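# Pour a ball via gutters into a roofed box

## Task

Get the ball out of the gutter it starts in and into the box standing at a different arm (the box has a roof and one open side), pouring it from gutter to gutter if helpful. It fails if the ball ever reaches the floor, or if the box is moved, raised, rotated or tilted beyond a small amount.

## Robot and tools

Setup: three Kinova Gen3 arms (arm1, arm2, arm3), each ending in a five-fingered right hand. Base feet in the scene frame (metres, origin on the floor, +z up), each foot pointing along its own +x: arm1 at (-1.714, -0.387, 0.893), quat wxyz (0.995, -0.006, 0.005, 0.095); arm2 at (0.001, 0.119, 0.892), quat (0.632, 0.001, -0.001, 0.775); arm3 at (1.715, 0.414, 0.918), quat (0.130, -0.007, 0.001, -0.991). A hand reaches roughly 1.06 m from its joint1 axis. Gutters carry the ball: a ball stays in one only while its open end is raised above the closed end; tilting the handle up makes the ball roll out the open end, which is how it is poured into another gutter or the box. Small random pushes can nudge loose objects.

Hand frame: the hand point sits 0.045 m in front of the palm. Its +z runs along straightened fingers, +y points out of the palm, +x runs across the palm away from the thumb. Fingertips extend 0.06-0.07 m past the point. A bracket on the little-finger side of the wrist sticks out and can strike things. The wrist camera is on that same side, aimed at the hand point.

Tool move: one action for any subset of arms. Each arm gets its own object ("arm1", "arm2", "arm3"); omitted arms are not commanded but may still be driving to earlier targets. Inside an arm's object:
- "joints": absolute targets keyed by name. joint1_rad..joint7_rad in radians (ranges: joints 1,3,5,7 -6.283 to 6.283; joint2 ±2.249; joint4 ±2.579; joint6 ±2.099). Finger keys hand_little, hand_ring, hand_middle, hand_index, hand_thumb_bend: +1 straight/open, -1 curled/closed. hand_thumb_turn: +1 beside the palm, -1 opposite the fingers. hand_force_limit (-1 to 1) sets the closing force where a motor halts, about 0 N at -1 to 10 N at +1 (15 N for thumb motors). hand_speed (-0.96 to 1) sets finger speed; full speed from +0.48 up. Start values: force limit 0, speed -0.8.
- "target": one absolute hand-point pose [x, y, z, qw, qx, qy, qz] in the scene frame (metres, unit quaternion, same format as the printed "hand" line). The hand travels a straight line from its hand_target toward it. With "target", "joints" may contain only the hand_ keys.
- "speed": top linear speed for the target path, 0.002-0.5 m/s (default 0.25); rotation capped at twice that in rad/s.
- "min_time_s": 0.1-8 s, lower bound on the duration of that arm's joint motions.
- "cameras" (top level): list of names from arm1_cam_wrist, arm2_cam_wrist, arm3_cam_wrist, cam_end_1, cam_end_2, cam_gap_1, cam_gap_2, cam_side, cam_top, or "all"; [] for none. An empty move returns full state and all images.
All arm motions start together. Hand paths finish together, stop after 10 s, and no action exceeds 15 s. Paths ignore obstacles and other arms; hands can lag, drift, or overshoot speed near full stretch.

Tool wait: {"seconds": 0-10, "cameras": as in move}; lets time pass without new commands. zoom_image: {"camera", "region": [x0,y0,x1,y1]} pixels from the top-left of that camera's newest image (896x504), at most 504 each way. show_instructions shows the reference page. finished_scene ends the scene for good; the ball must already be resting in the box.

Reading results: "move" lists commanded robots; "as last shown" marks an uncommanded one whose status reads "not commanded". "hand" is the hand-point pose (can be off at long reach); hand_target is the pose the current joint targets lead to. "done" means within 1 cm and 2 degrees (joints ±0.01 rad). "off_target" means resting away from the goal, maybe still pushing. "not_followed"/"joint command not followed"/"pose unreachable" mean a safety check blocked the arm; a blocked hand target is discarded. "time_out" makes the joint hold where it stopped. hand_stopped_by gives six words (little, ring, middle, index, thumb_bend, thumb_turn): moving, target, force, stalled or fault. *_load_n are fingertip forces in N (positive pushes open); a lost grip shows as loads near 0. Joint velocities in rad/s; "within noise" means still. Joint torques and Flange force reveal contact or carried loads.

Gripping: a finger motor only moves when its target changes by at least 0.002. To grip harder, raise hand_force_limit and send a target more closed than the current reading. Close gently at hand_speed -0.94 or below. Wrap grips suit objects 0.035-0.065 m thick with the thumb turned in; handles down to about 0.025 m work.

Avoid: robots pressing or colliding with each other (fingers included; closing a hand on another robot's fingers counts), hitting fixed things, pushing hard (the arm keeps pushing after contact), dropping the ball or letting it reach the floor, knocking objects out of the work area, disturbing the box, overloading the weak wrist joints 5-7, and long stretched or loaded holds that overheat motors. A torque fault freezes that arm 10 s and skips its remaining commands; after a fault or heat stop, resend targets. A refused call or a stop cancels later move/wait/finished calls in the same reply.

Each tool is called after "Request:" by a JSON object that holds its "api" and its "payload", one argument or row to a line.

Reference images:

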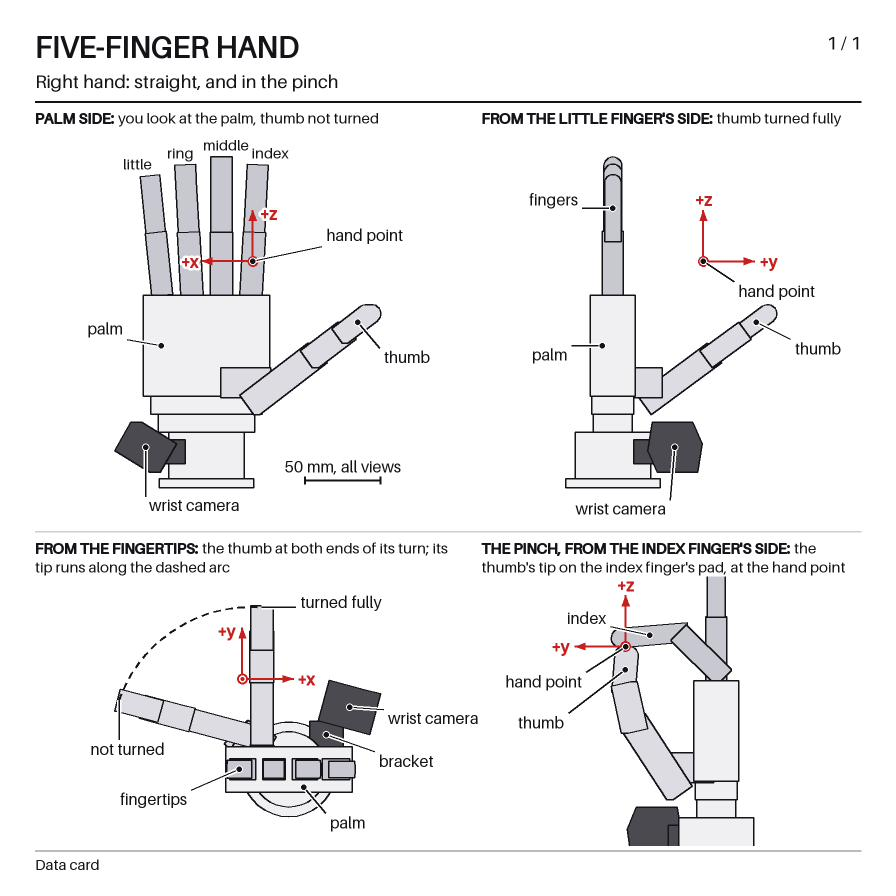

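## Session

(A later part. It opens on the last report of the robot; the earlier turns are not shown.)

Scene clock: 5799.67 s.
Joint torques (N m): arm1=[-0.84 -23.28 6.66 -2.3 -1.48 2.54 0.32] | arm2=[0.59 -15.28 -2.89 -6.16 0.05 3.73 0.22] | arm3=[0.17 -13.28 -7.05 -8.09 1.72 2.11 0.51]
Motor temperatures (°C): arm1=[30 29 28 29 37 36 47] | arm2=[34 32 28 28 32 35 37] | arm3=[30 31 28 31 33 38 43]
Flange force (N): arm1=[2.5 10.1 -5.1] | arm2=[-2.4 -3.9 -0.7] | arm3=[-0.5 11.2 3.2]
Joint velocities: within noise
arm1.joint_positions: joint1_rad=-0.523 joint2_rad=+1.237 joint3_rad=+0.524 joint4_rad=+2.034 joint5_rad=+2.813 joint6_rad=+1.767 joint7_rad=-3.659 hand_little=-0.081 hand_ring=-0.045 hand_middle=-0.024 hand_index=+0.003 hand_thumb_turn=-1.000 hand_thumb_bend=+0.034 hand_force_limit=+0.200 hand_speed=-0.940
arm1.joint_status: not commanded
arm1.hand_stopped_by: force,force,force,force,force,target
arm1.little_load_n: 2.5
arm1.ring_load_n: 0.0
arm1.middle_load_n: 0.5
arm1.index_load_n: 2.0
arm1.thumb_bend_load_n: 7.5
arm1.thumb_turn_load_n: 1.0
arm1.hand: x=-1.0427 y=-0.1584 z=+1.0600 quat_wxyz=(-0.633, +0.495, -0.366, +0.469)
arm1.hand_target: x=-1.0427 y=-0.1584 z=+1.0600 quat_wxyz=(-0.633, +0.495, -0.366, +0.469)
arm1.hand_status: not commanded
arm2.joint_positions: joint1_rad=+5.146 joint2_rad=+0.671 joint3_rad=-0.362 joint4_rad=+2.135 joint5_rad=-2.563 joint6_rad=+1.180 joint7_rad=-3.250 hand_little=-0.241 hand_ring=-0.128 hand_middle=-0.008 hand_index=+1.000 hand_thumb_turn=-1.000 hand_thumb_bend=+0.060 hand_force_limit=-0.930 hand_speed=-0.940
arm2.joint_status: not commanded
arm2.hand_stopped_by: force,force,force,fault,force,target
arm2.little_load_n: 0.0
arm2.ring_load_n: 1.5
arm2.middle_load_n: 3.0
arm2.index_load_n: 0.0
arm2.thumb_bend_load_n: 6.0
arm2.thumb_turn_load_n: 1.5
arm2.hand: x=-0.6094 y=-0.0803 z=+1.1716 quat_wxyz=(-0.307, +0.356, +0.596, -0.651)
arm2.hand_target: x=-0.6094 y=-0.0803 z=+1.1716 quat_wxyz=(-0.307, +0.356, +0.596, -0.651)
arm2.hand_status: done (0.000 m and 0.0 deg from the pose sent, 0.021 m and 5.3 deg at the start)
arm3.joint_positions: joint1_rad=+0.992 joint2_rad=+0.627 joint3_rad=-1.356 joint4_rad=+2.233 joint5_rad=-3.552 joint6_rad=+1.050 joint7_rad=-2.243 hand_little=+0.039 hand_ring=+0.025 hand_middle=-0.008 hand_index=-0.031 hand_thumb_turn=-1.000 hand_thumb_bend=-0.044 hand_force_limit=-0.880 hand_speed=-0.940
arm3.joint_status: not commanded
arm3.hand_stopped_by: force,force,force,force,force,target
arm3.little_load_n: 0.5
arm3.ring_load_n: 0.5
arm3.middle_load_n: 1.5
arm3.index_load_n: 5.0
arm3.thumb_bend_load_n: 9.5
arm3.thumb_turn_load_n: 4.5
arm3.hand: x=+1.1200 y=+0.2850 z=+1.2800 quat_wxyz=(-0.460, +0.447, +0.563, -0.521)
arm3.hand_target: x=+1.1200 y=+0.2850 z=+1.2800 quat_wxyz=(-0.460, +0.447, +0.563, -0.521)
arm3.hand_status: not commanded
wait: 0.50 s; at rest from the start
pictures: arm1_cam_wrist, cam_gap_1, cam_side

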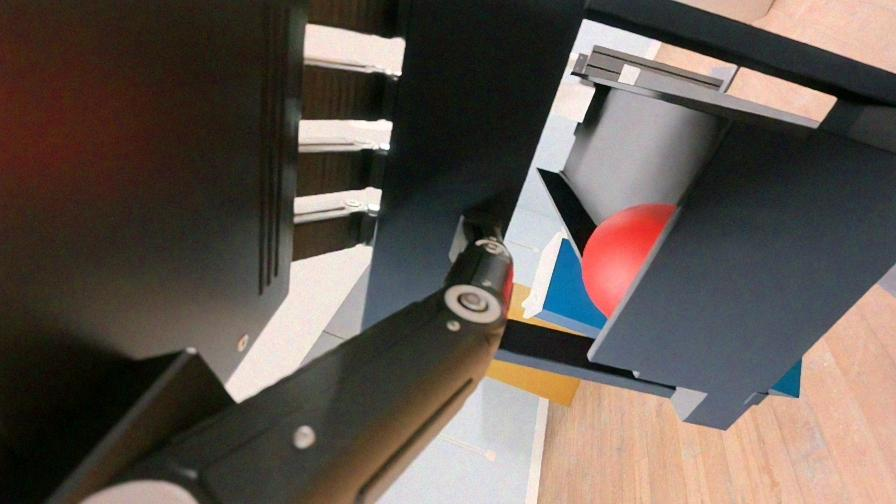

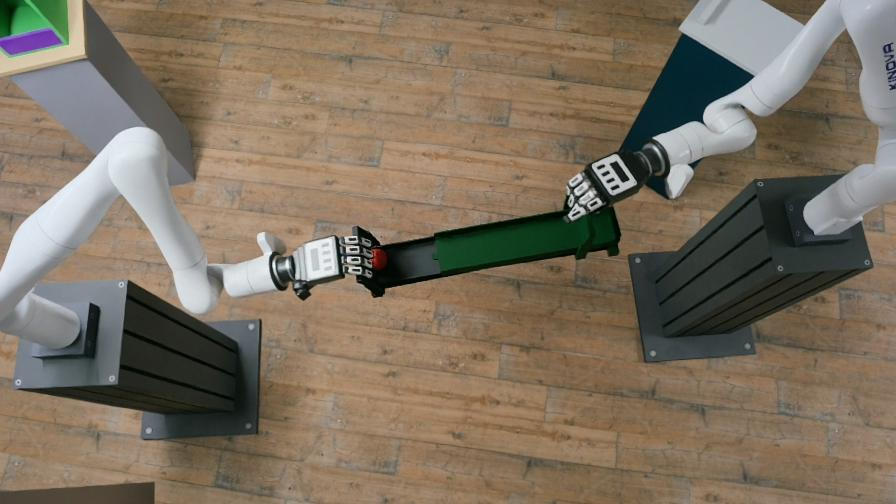

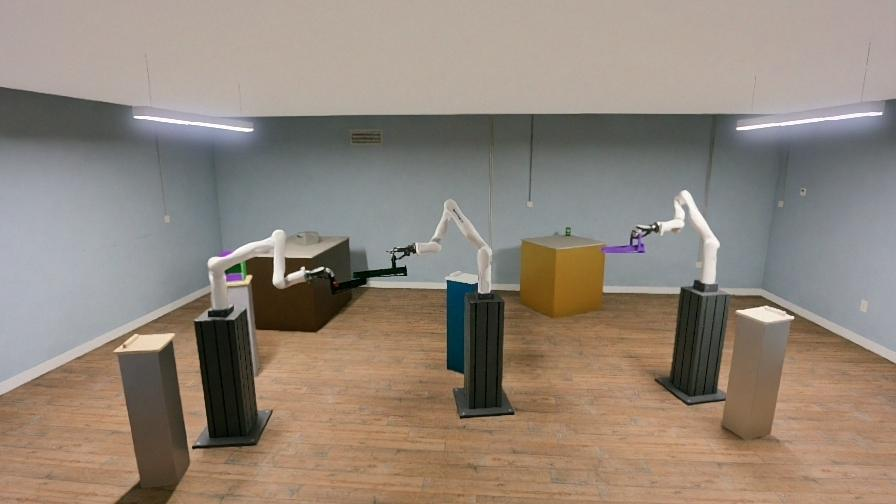

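Request:
{"api": "zoom_image", "payload": {
  "camera": "cam_side",
  "region": [190, 235, 270, 295]
}}

Request:
{"api": "move", "payload": {
  "arm2": {"target": [-0.56, -0.065, 1.27, 0.30685, -0.35622, -0.59638, 0.65061], "speed": 0.12},
  "cameras": ["cam_end_1", "cam_gap_1", "cam_top"]
}}

Request:
{"api": "zoom_image", "payload": {
  "camera": "cam_end_1",
  "region": [190, 300, 300, 430]
}}

Scaled by 6.300 from the camera's image (finer frame: 1280x720).

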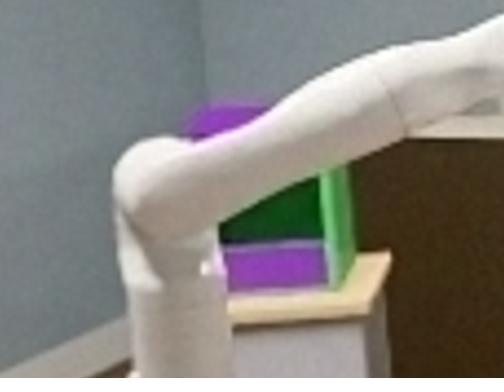

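Scene clock: 5836.20 s.
Joint torques (N m): arm1=[-0.85 -23.34 6.67 -2.26 -1.47 2.55 0.31] | arm2=[0.56 -11.41 -1.79 -8.2 -0.66 3.59 0.17] | arm3=[0.17 -13.29 -7.07 -8.12 1.7 2.1 0.54]
Motor temperatures (°C): arm1=[30 30 28 29 37 36 47] | arm2=[34 31 28 28 32 35 37] | arm3=[30 31 28 31 33 38 43]
Flange force (N): arm1=[2.5 10.3 -5.0] | arm2=[-3.7 -2.9 -2.1] | arm3=[-0.5 11.4 3.1]
move: arm2 done
Joint velocities: within noise
arm1, arm3: as last shown
arm1.little_load_n: 2.0
arm2.joint_positions: joint1_rad=+5.241 joint2_rad=+0.348 joint3_rad=-0.391 joint4_rad=+2.203 joint5_rad=-2.486 joint6_rad=+1.027 joint7_rad=-3.490 hand_little=-0.241 hand_ring=-0.128 hand_middle=-0.008 hand_index=+1.000 hand_thumb_turn=-1.000 hand_thumb_bend=+0.060 hand_force_limit=-0.930 hand_speed=-0.940
arm2.joint_status: not commanded
arm2.hand_stopped_by: force,force,force,fault,force,target
arm2.little_load_n: 0.0
arm2.ring_load_n: 1.0
arm2.middle_load_n: 3.0
arm2.index_load_n: 0.0
arm2.thumb_bend_load_n: 6.5
arm2.thumb_turn_load_n: 2.0
arm2.hand: x=-0.5600 y=-0.0650 z=+1.2700 quat_wxyz=(-0.307, +0.356, +0.596, -0.651)
arm2.hand_target: x=-0.5600 y=-0.0650 z=+1.2700 quat_wxyz=(-0.307, +0.356, +0.596, -0.651)
arm2.hand_status: done (0.000 m and 0.0 deg from the pose sent, 0.111 m and 0.0 deg at the start)

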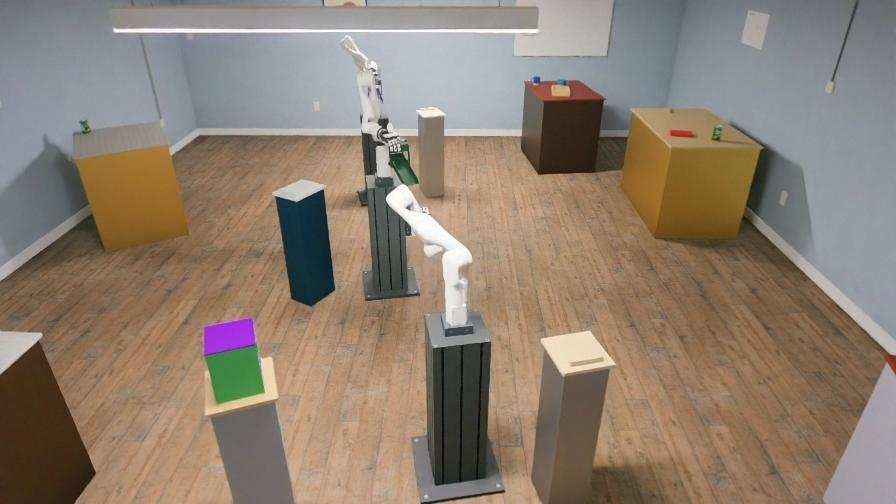

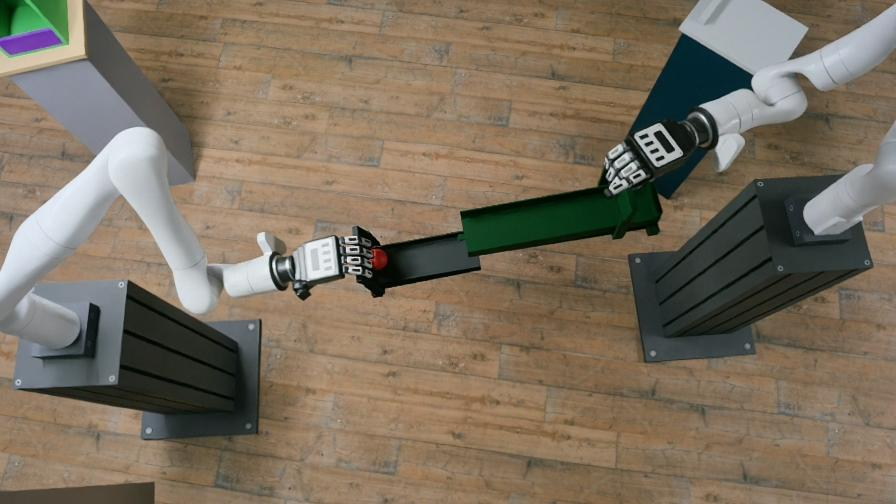

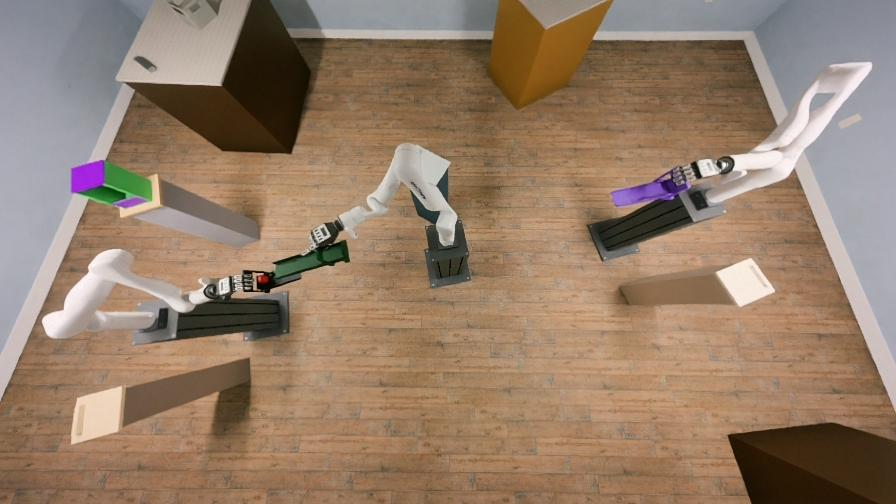

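Scaled by 3.877 from the camera's image (finer frame: 1280x720).

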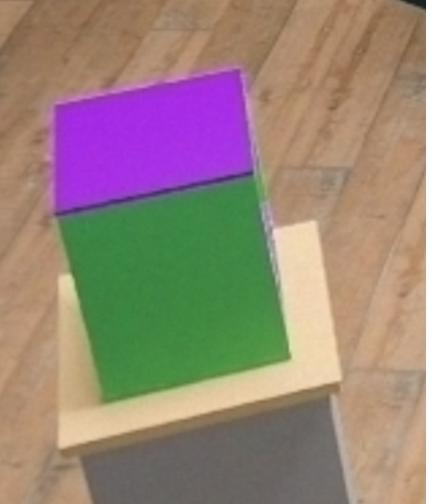

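Request:
{"api": "move", "payload": {
  "arm1": {"target": [-1.1649, -0.2001, 1.08, 0.63345, -0.49491, 0.36621, -0.46873], "speed": 0.1},
  "cameras": ["cam_gap_1", "arm1_cam_wrist", "cam_side"]
}}

Scene clock: 5930.83 s.
Joint torques (N m): arm1=[-0.92 -19.41 6.67 1.45 -2.15 1.7 0.35] | arm2=[0.69 -11.39 -1.76 -8.2 -0.68 3.63 0.25] | arm3=[0.15 -13.27 -7.05 -8.08 1.7 2.11 0.52]
Motor temperatures (°C): arm1=[30 30 27 29 37 36 47] | arm2=[34 31 28 29 32 35 37] | arm3=[30 31 28 31 33 38 43]
Flange force (N): arm1=[4.7 9.8 -11.7] | arm2=[-3.8 -3.2 -1.9] | arm3=[-0.4 11.2 3.2]
move: arm1 done
Joint velocities: within noise
arm1.joint_positions: joint1_rad=-0.662 joint2_rad=+1.377 joint3_rad=+0.658 joint4_rad=+2.449 joint5_rad=+2.578 joint6_rad=+2.097 joint7_rad=-4.056 hand_little=-0.081 hand_ring=-0.045 hand_middle=-0.024 hand_index=+0.003 hand_thumb_turn=-1.000 hand_thumb_bend=+0.034 hand_force_limit=+0.200 hand_speed=-0.940
arm1.joint_status: not commanded
arm1.hand_stopped_by: force,force,force,force,force,target
arm1.little_load_n: 2.5
arm1.ring_load_n: 0.5
arm1.middle_load_n: 0.5
arm1.index_load_n: 2.0
arm1.thumb_bend_load_n: 7.5
arm1.thumb_turn_load_n: 1.0
arm1.hand: x=-1.1649 y=-0.2001 z=+1.0800 quat_wxyz=(-0.633, +0.495, -0.366, +0.469)
arm1.hand_target: x=-1.1649 y=-0.2001 z=+1.0800 quat_wxyz=(-0.633, +0.495, -0.366, +0.469)
arm1.hand_status: done (0.000 m and 0.0 deg from the pose sent, 0.131 m and 0.0 deg at the start; a joint's target at an end of its range on 29 of 61 steps)
arm2, arm3: as last shown
arm2.ring_load_n: 1.5
arm2.thumb_bend_load_n: 6.0
arm3.index_load_n: 4.5
pictures: arm1_cam_wrist, cam_gap_1, cam_side

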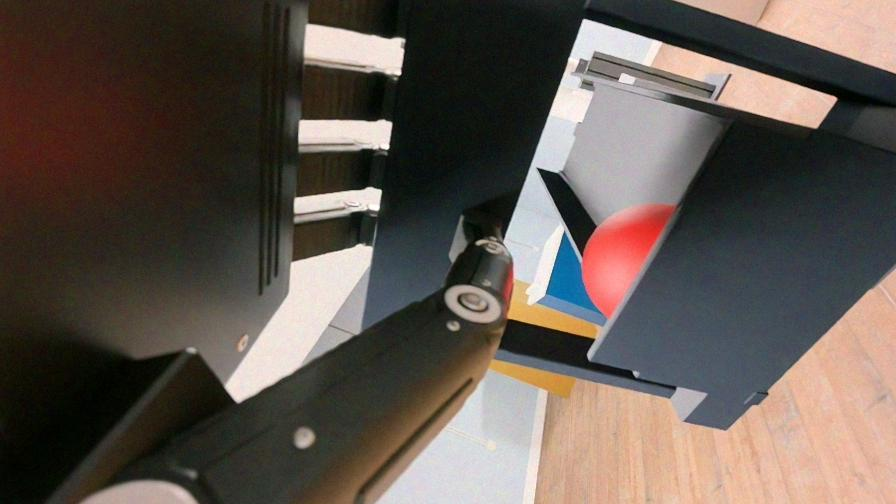

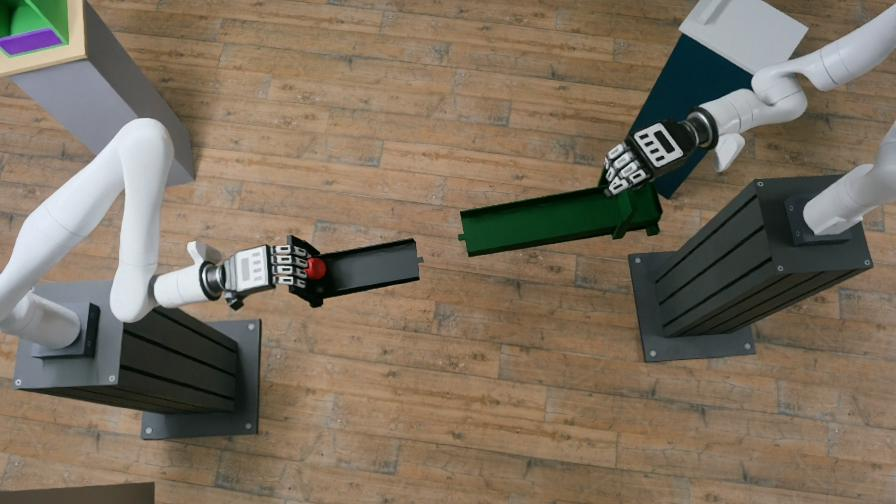

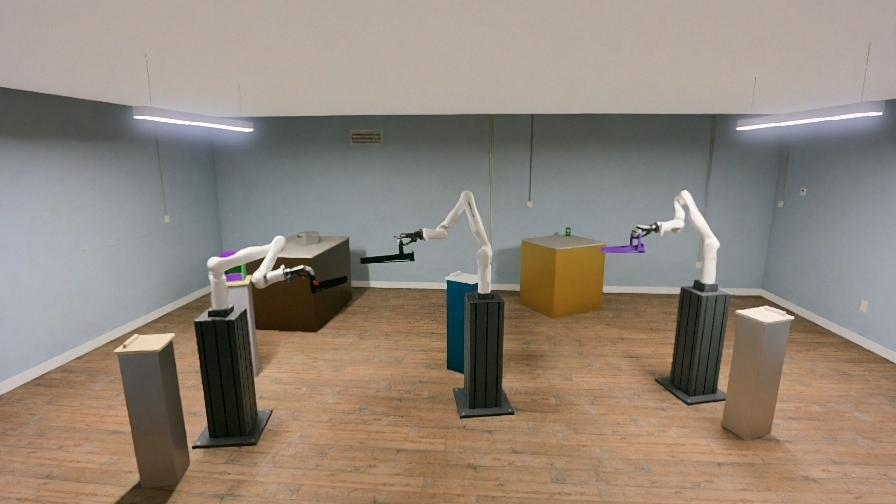

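Request:
{"api": "move", "payload": {
  "arm1": {"joints": {"joint1_rad": -2.062}, "min_time_s": 4.5},
  "cameras": ["cam_gap_1", "arm1_cam_wrist", "cam_side", "cam_end_1", "cam_top"]
}}

Request:
{"api": "zoom_image", "payload": {
  "camera": "cam_side",
  "region": [180, 220, 300, 310]
}}

Request:
{"api": "zoom_image", "payload": {
  "camera": "cam_top",
  "region": [60, 150, 240, 340]
}}

Request:
{"api": "zoom_image", "payload": {
  "camera": "cam_end_1",
  "region": [180, 200, 480, 440]
}}

Scene clock: 5947.97 s.
Joint torques (N m): arm1=[-1.28 -19.4 6.57 1.45 -2.11 1.72 0.33] | arm2=[0.61 -11.46 -1.74 -8.23 -0.7 3.6 0.23] | arm3=[0.18 -13.28 -7.07 -8.1 1.71 2.09 0.48]
Motor temperatures (°C): arm1=[30 30 27 29 37 36 47] | arm2=[34 31 28 29 32 35 37] | arm3=[30 31 28 31 33 38 43]
Flange force (N): arm1=[4.8 9.8 -11.7] | arm2=[-3.6 -3.0 -2.0] | arm3=[-0.6 11.4 3.3]
move: arm1 done
Joint velocities: within noise
arm1.joint_positions: joint1_rad=-2.062 joint2_rad=+1.377 joint3_rad=+0.658 joint4_rad=+2.449 joint5_rad=+2.578 joint6_rad=+2.097 joint7_rad=-4.056 hand_little=-0.081 hand_ring=-0.045 hand_middle=-0.024 hand_index=+0.003 hand_thumb_turn=-1.000 hand_thumb_bend=+0.034 hand_force_limit=+0.200 hand_speed=-0.940
arm1.joint_status: all done
arm1.hand_stopped_by: force,force,force,force,force,target
arm1.little_load_n: 2.0
arm1.ring_load_n: 0.0
arm1.middle_load_n: 0.5
arm1.index_load_n: 2.0
arm1.thumb_bend_load_n: 7.5
arm1.thumb_turn_load_n: 1.0
arm1.hand: x=-1.8004 y=+0.1861 z=+1.0810 quat_wxyz=(-0.786, +0.614, +0.031, -0.055)
arm1.hand_target: x=-1.8004 y=+0.1861 z=+1.0810 quat_wxyz=(-0.786, +0.614, +0.031, -0.055)
arm1.hand_status: not commanded
arm2, arm3: as last shown
arm2.middle_load_n: 2.5
arm2.thumb_turn_load_n: 1.5
arm3.index_load_n: 5.0
pictures: arm1_cam_wrist, cam_end_1, cam_gap_1, cam_side, cam_top

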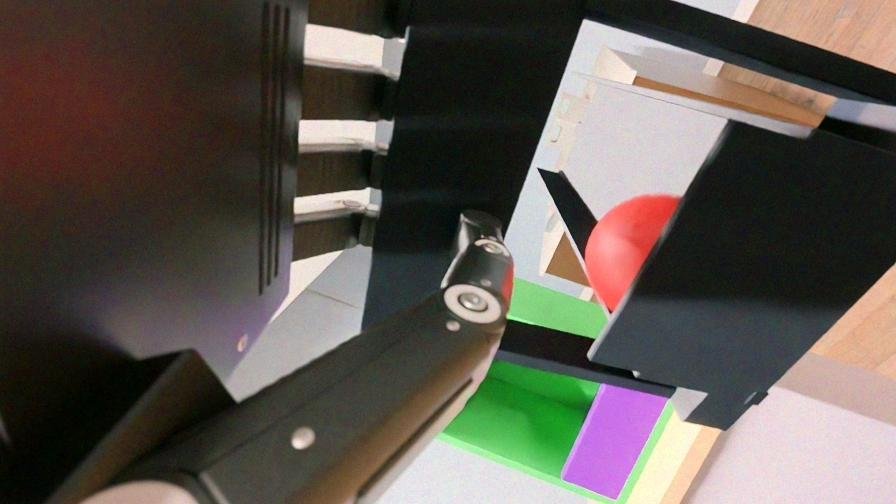

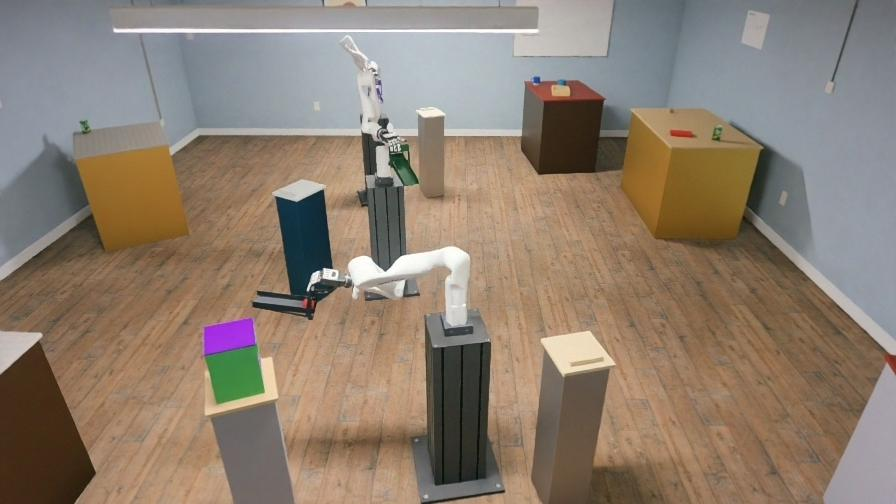

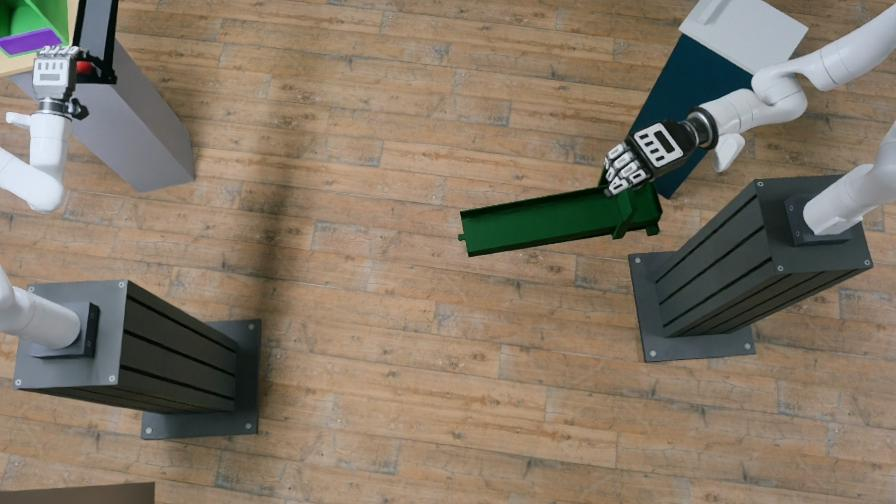

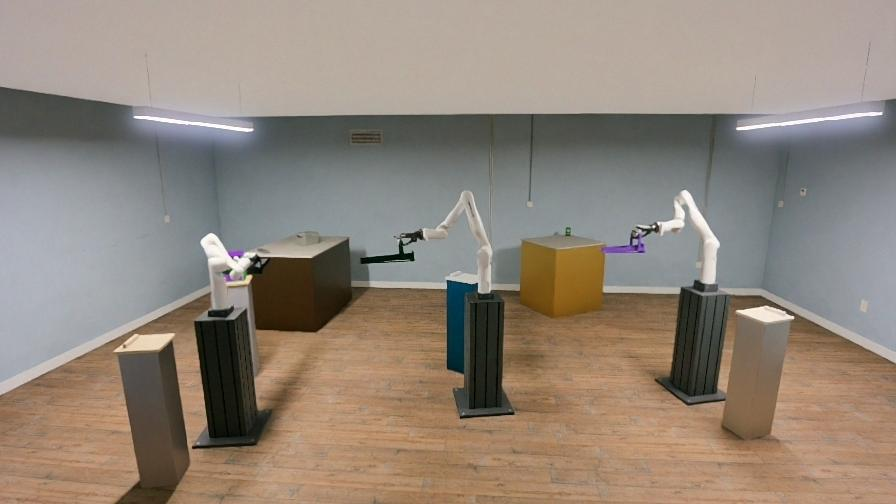

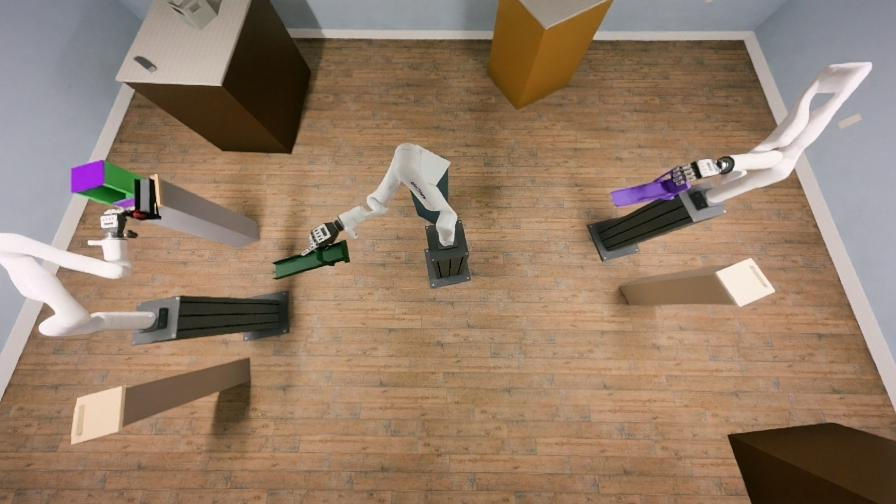

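Scaled by 4.200 from the camera's image (finer frame: 1280x720).

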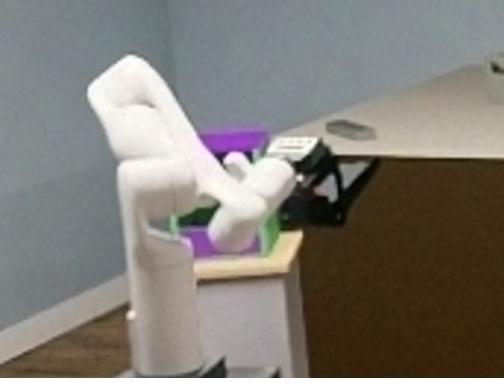

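Scaled by 2.653 from the camera's image (finer frame: 1280x720).

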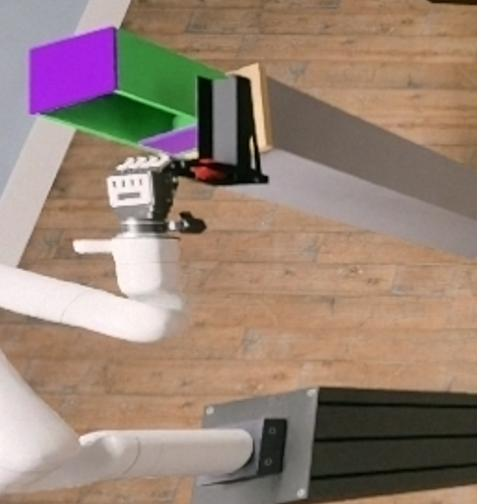

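Scaled by 1.680 from the camera's image (finer frame: 1280x720).

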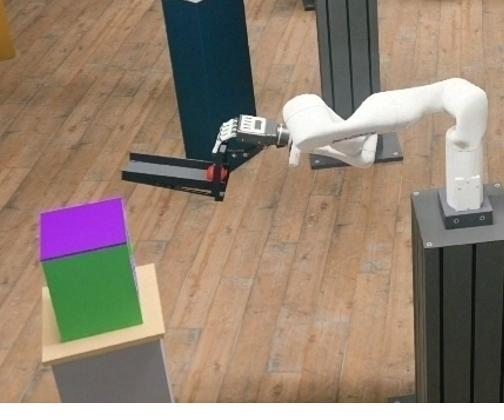

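Request:
{"api": "move", "payload": {
  "cameras": ["cam_gap_1", "cam_end_1", "cam_side", "arm1_cam_wrist", "cam_top"]
}}

Scene clock: 5990.63 s.
Joint torques (N m): arm1=[-1.27 -19.4 6.59 1.47 -2.09 1.74 0.3] | arm2=[0.66 -11.37 -1.76 -8.23 -0.7 3.6 0.21] | arm3=[0.19 -13.29 -7.03 -8.08 1.7 2.13 0.52]
Motor temperatures (°C): arm1=[30 30 27 29 37 36 47] | arm2=[34 31 28 29 32 35 37] | arm3=[30 31 28 31 33 38 43]
Flange force (N): arm1=[4.6 9.9 -11.6] | arm2=[-3.8 -3.1 -2.0] | arm3=[-0.5 11.2 3.3]
Joint velocities: within noise
arm1.joint_positions: joint1_rad=-2.062 joint2_rad=+1.377 joint3_rad=+0.658 joint4_rad=+2.449 joint5_rad=+2.578 joint6_rad=+2.097 joint7_rad=-4.056 hand_little=-0.081 hand_ring=-0.045 hand_middle=-0.024 hand_index=+0.003 hand_thumb_turn=-1.000 hand_thumb_bend=+0.034 hand_force_limit=+0.200 hand_speed=-0.940
arm1.joint_status: all done
arm1.hand_stopped_by: force,force,force,force,force,target
arm1.little_load_n: 2.0
arm1.ring_load_n: 0.0
arm1.middle_load_n: 0.5
arm1.index_load_n: 2.0
arm1.thumb_bend_load_n: 7.5
arm1.thumb_turn_load_n: 1.0
arm1.hand: x=-1.8004 y=+0.1861 z=+1.0810 quat_wxyz=(-0.786, +0.614, +0.031, -0.055) (m; scene frame)
arm1.hand_target: x=-1.8004 y=+0.1861 z=+1.0810 quat_wxyz=(-0.786, +0.614, +0.031, -0.055) (m; scene frame)
arm1.hand_status: not commanded
arm2.joint_positions: joint1_rad=+5.241 joint2_rad=+0.348 joint3_rad=-0.391 joint4_rad=+2.203 joint5_rad=-2.486 joint6_rad=+1.027 joint7_rad=-3.490 hand_little=-0.241 hand_ring=-0.128 hand_middle=-0.008 hand_index=+1.000 hand_thumb_turn=-1.000 hand_thumb_bend=+0.060 hand_force_limit=-0.930 hand_speed=-0.940
arm2.joint_status: not commanded
arm2.hand_stopped_by: force,force,force,fault,force,target
arm2.little_load_n: 0.0
arm2.ring_load_n: 1.5
arm2.middle_load_n: 3.0
arm2.index_load_n: 0.0
arm2.thumb_bend_load_n: 6.5
arm2.thumb_turn_load_n: 2.0
arm2.hand: x=-0.5600 y=-0.0650 z=+1.2700 quat_wxyz=(-0.307, +0.356, +0.596, -0.651) (m; scene frame)
arm2.hand_target: x=-0.5600 y=-0.0650 z=+1.2700 quat_wxyz=(-0.307, +0.356, +0.596, -0.651) (m; scene frame)
arm2.hand_status: not commanded
arm3.joint_positions: joint1_rad=+0.992 joint2_rad=+0.627 joint3_rad=-1.356 joint4_rad=+2.233 joint5_rad=-3.552 joint6_rad=+1.050 joint7_rad=-2.243 hand_little=+0.039 hand_ring=+0.025 hand_middle=-0.008 hand_index=-0.031 hand_thumb_turn=-1.000 hand_thumb_bend=-0.044 hand_force_limit=-0.880 hand_speed=-0.940
arm3.joint_status: not commanded
arm3.hand_stopped_by: force,force,force,force,force,target
arm3.little_load_n: 0.5
arm3.ring_load_n: 0.5
arm3.middle_load_n: 1.5
arm3.index_load_n: 4.5
arm3.thumb_bend_load_n: 9.5
arm3.thumb_turn_load_n: 4.5
arm3.hand: x=+1.1200 y=+0.2850 z=+1.2800 quat_wxyz=(-0.460, +0.447, +0.563, -0.521) (m; scene frame)
arm3.hand_target: x=+1.1200 y=+0.2850 z=+1.2800 quat_wxyz=(-0.460, +0.447, +0.563, -0.521) (m; scene frame)
arm3.hand_status: not commanded
pictures: arm1_cam_wrist, cam_end_1, cam_gap_1, cam_side, cam_top

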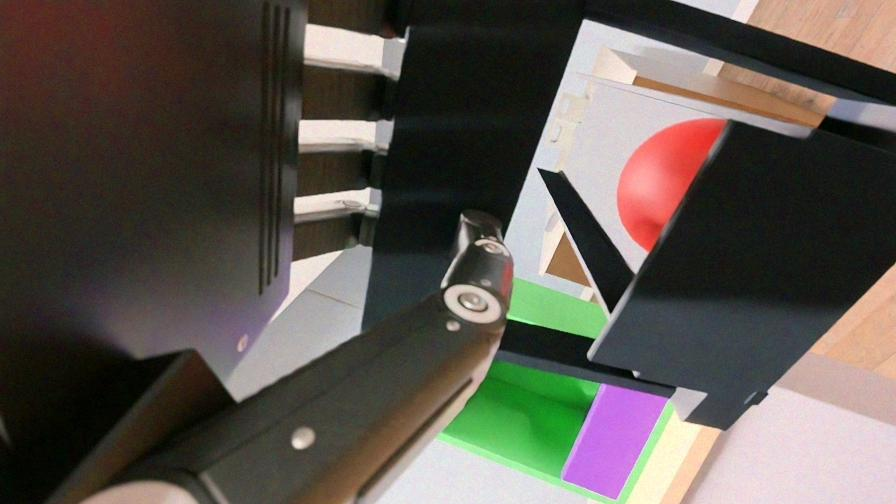

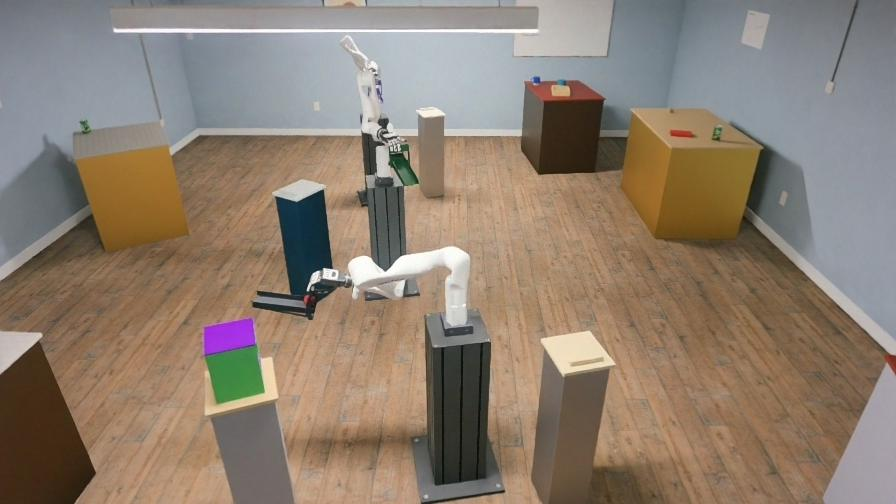

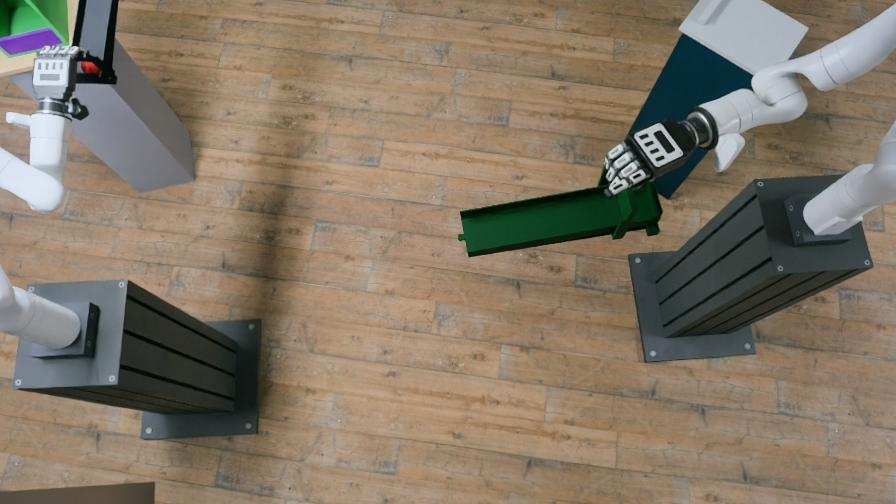

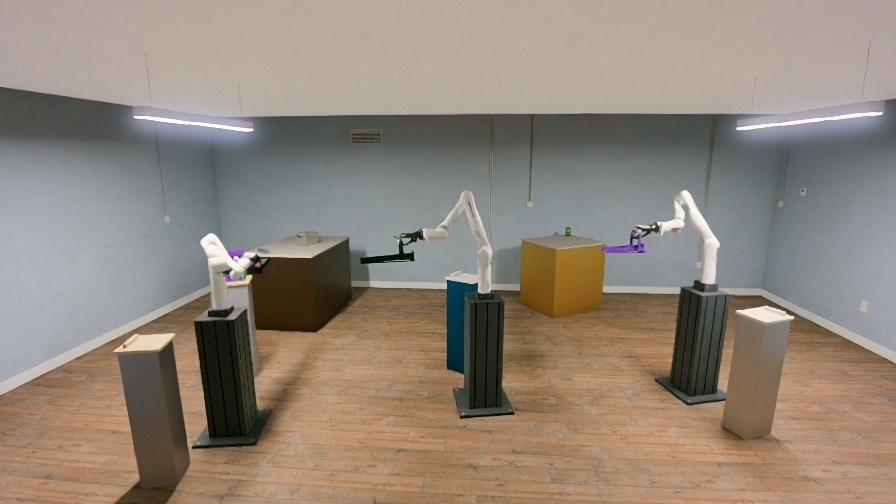

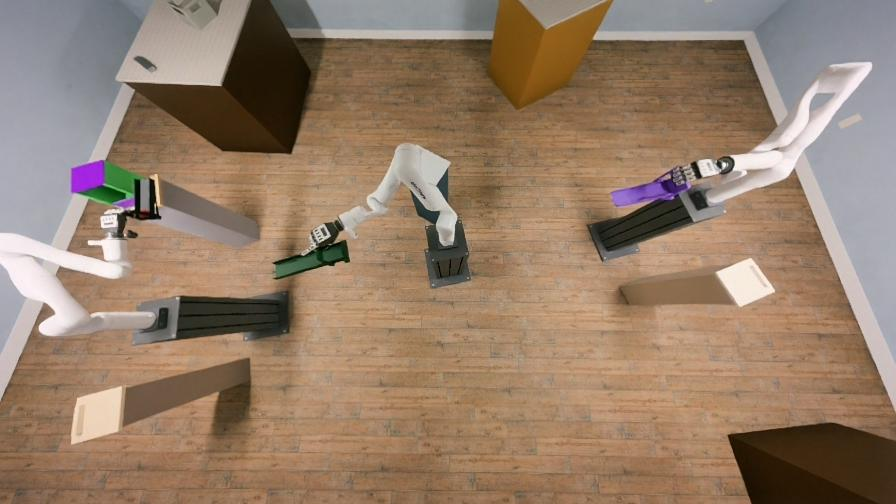

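Request:
{"api": "zoom_image", "payload": {
  "camera": "cam_top",
  "region": [50, 130, 190, 260]
}}

Request:
{"api": "zoom_image", "payload": {
  "camera": "cam_gap_1",
  "region": [0, 0, 200, 160]
}}

Request:
{"api": "zoom_image", "payload": {
  "camera": "arm1_cam_wrist",
  "region": [420, 240, 800, 504]
}}

Request:
{"api": "zoom_image", "payload": {
  "camera": "cam_end_1",
  "region": [180, 260, 400, 420]
}}

Request:
{"api": "zoom_image", "payload": {
  "camera": "cam_side",
  "region": [180, 220, 300, 300]
}}

Scaled by 3.600 from the camera's image (finer frame: 1280x720).

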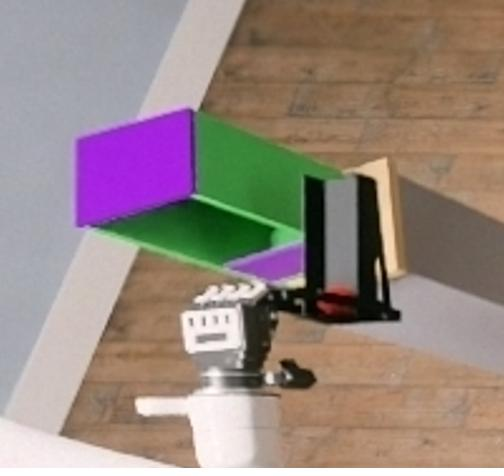

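Scaled by 2.520 from the camera's image (finer frame: 1280x720).

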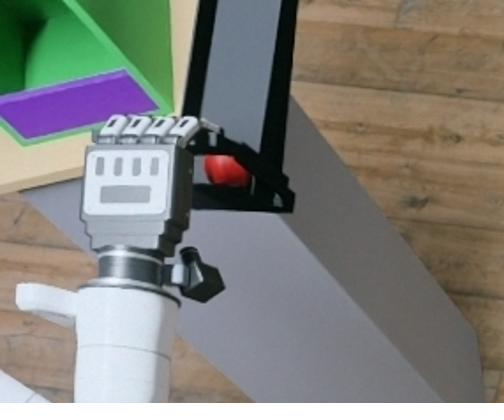

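Scaled by 1.326 from the camera's image (finer frame: 1280x720).

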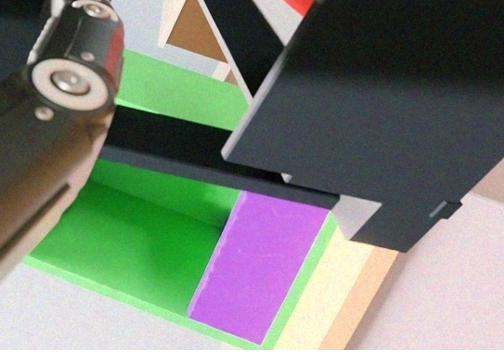

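Scaled by 2.291 from the camera's image (finer frame: 1280x720).

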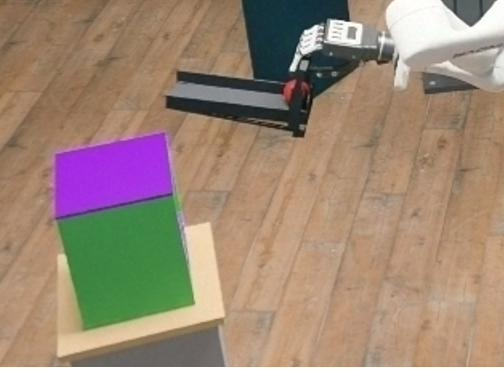

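Scaled by 4.200 from the camera's image (finer frame: 1280x720).

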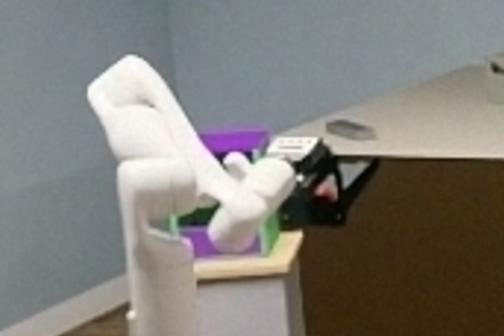

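Request:
{"api": "zoom_image", "payload": {
  "camera": "cam_side",
  "region": [210, 240, 270, 290]
}}

Request:
{"api": "zoom_image", "payload": {
  "camera": "cam_end_1",
  "region": [195, 310, 295, 420]
}}

Request:
{"api": "zoom_image", "payload": {
  "camera": "cam_top",
  "region": [60, 145, 170, 235]
}}

Scaled by 8.400 from the camera's image (finer frame: 1280x720).

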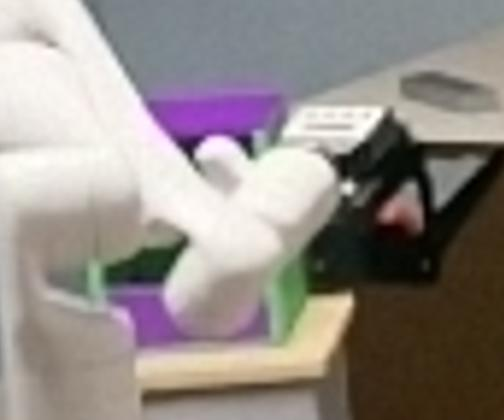

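Scaled by 4.582 from the camera's image (finer frame: 1280x720).

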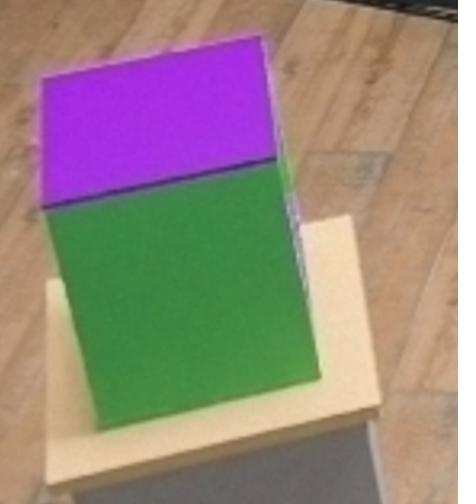

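Scaled by 4.582 from the camera's image (finer frame: 1280x720).

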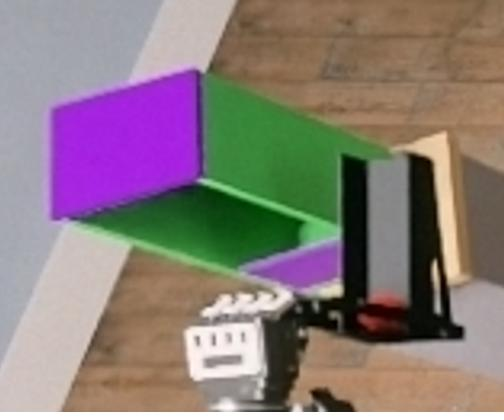

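Request:
{"api": "move", "payload": {
  "arm1": {"target": [-1.798, 0.168, 1.02, 0.7645, -0.6415, -0.0404, 0.0481], "speed": 0.05},
  "cameras": ["cam_gap_1", "cam_top"]
}}

Scene clock: 6326.10 s.
Joint torques (N m): arm1=[-1.3 -18.93 6.81 2.65 -2.31 1.45 0.32] | arm2=[0.7 -11.41 -1.79 -8.21 -0.72 3.53 0.24] | arm3=[0.14 -13.27 -7.05 -8.07 1.72 2.09 0.52]
Motor temperatures (°C): arm1=[30 29 27 28 37 36 47] | arm2=[34 31 28 29 32 35 37] | arm3=[30 31 27 31 33 37 43]
Flange force (N): arm1=[4.9 8.5 -12.0] | arm2=[-3.6 -3.0 -2.1] | arm3=[-0.5 11.2 3.2]
move: arm1 done
Joint velocities: within noise
arm1.joint_positions: joint1_rad=-2.100 joint2_rad=+1.551 joint3_rad=+0.640 joint4_rad=+2.442 joint5_rad=+2.465 joint6_rad=+2.097 joint7_rad=-4.159 hand_little=-0.081 hand_ring=-0.045 hand_middle=-0.024 hand_index=+0.003 hand_thumb_turn=-1.000 hand_thumb_bend=+0.034 hand_force_limit=+0.200 hand_speed=-0.940
arm1.joint_status: not commanded
arm1.hand_stopped_by: force,force,force,force,force,target
arm1.little_load_n: 2.0
arm1.ring_load_n: 0.0
arm1.middle_load_n: 0.5
arm1.index_load_n: 2.0
arm1.thumb_bend_load_n: 7.5
arm1.thumb_turn_load_n: 1.0
arm1.hand: x=-1.7980 y=+0.1680 z=+1.0200 quat_wxyz=(-0.765, +0.642, +0.040, -0.048)
arm1.hand_target: x=-1.7980 y=+0.1680 z=+1.0200 quat_wxyz=(-0.765, +0.642, +0.040, -0.048)
arm1.hand_status: done (0.000 m and 0.0 deg from the pose sent, 0.064 m and 4.2 deg at the start; a joint's target at an end of its range on 53 of 53 steps)
arm2, arm3: as last shown
arm2.index_load_n: -0.5
arm2.thumb_bend_load_n: 6.0
arm3.index_load_n: 5.0

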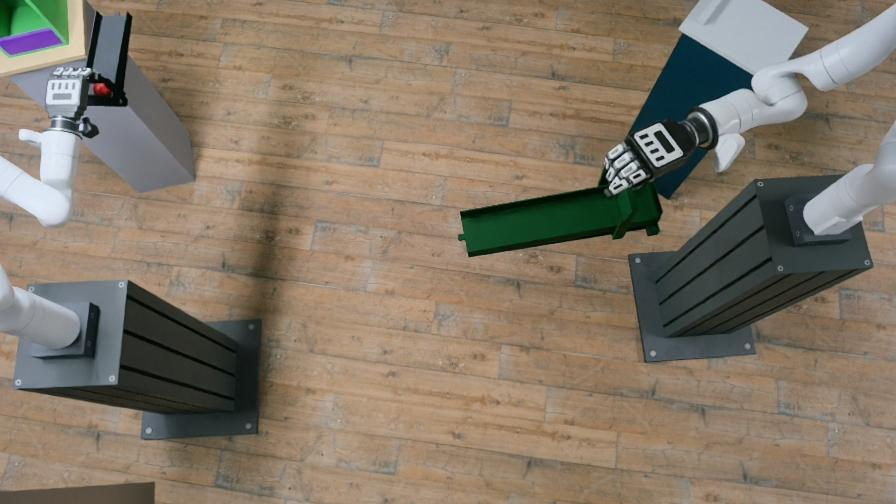

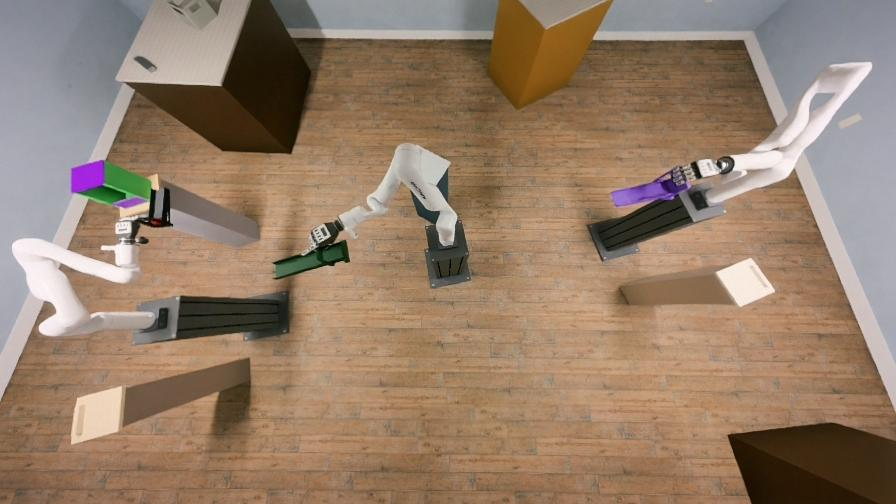

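Request:
{"api": "zoom_image", "payload": {
  "camera": "cam_gap_1",
  "region": [0, 0, 160, 120]
}}

Request:
{"api": "zoom_image", "payload": {
  "camera": "cam_top",
  "region": [60, 150, 180, 240]
}}

Scaled by 3.150 from the camera's image (finer frame: 1280x720).

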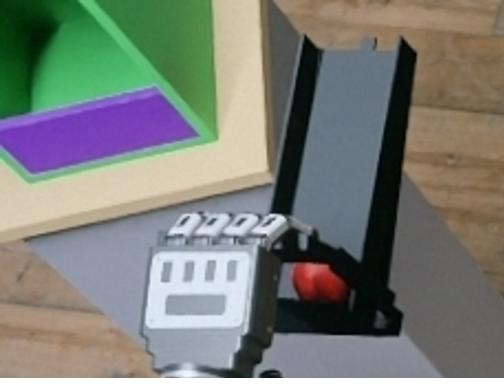

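Scaled by 4.200 from the camera's image (finer frame: 1280x720).

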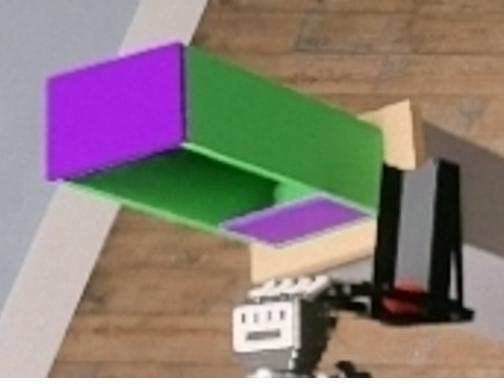

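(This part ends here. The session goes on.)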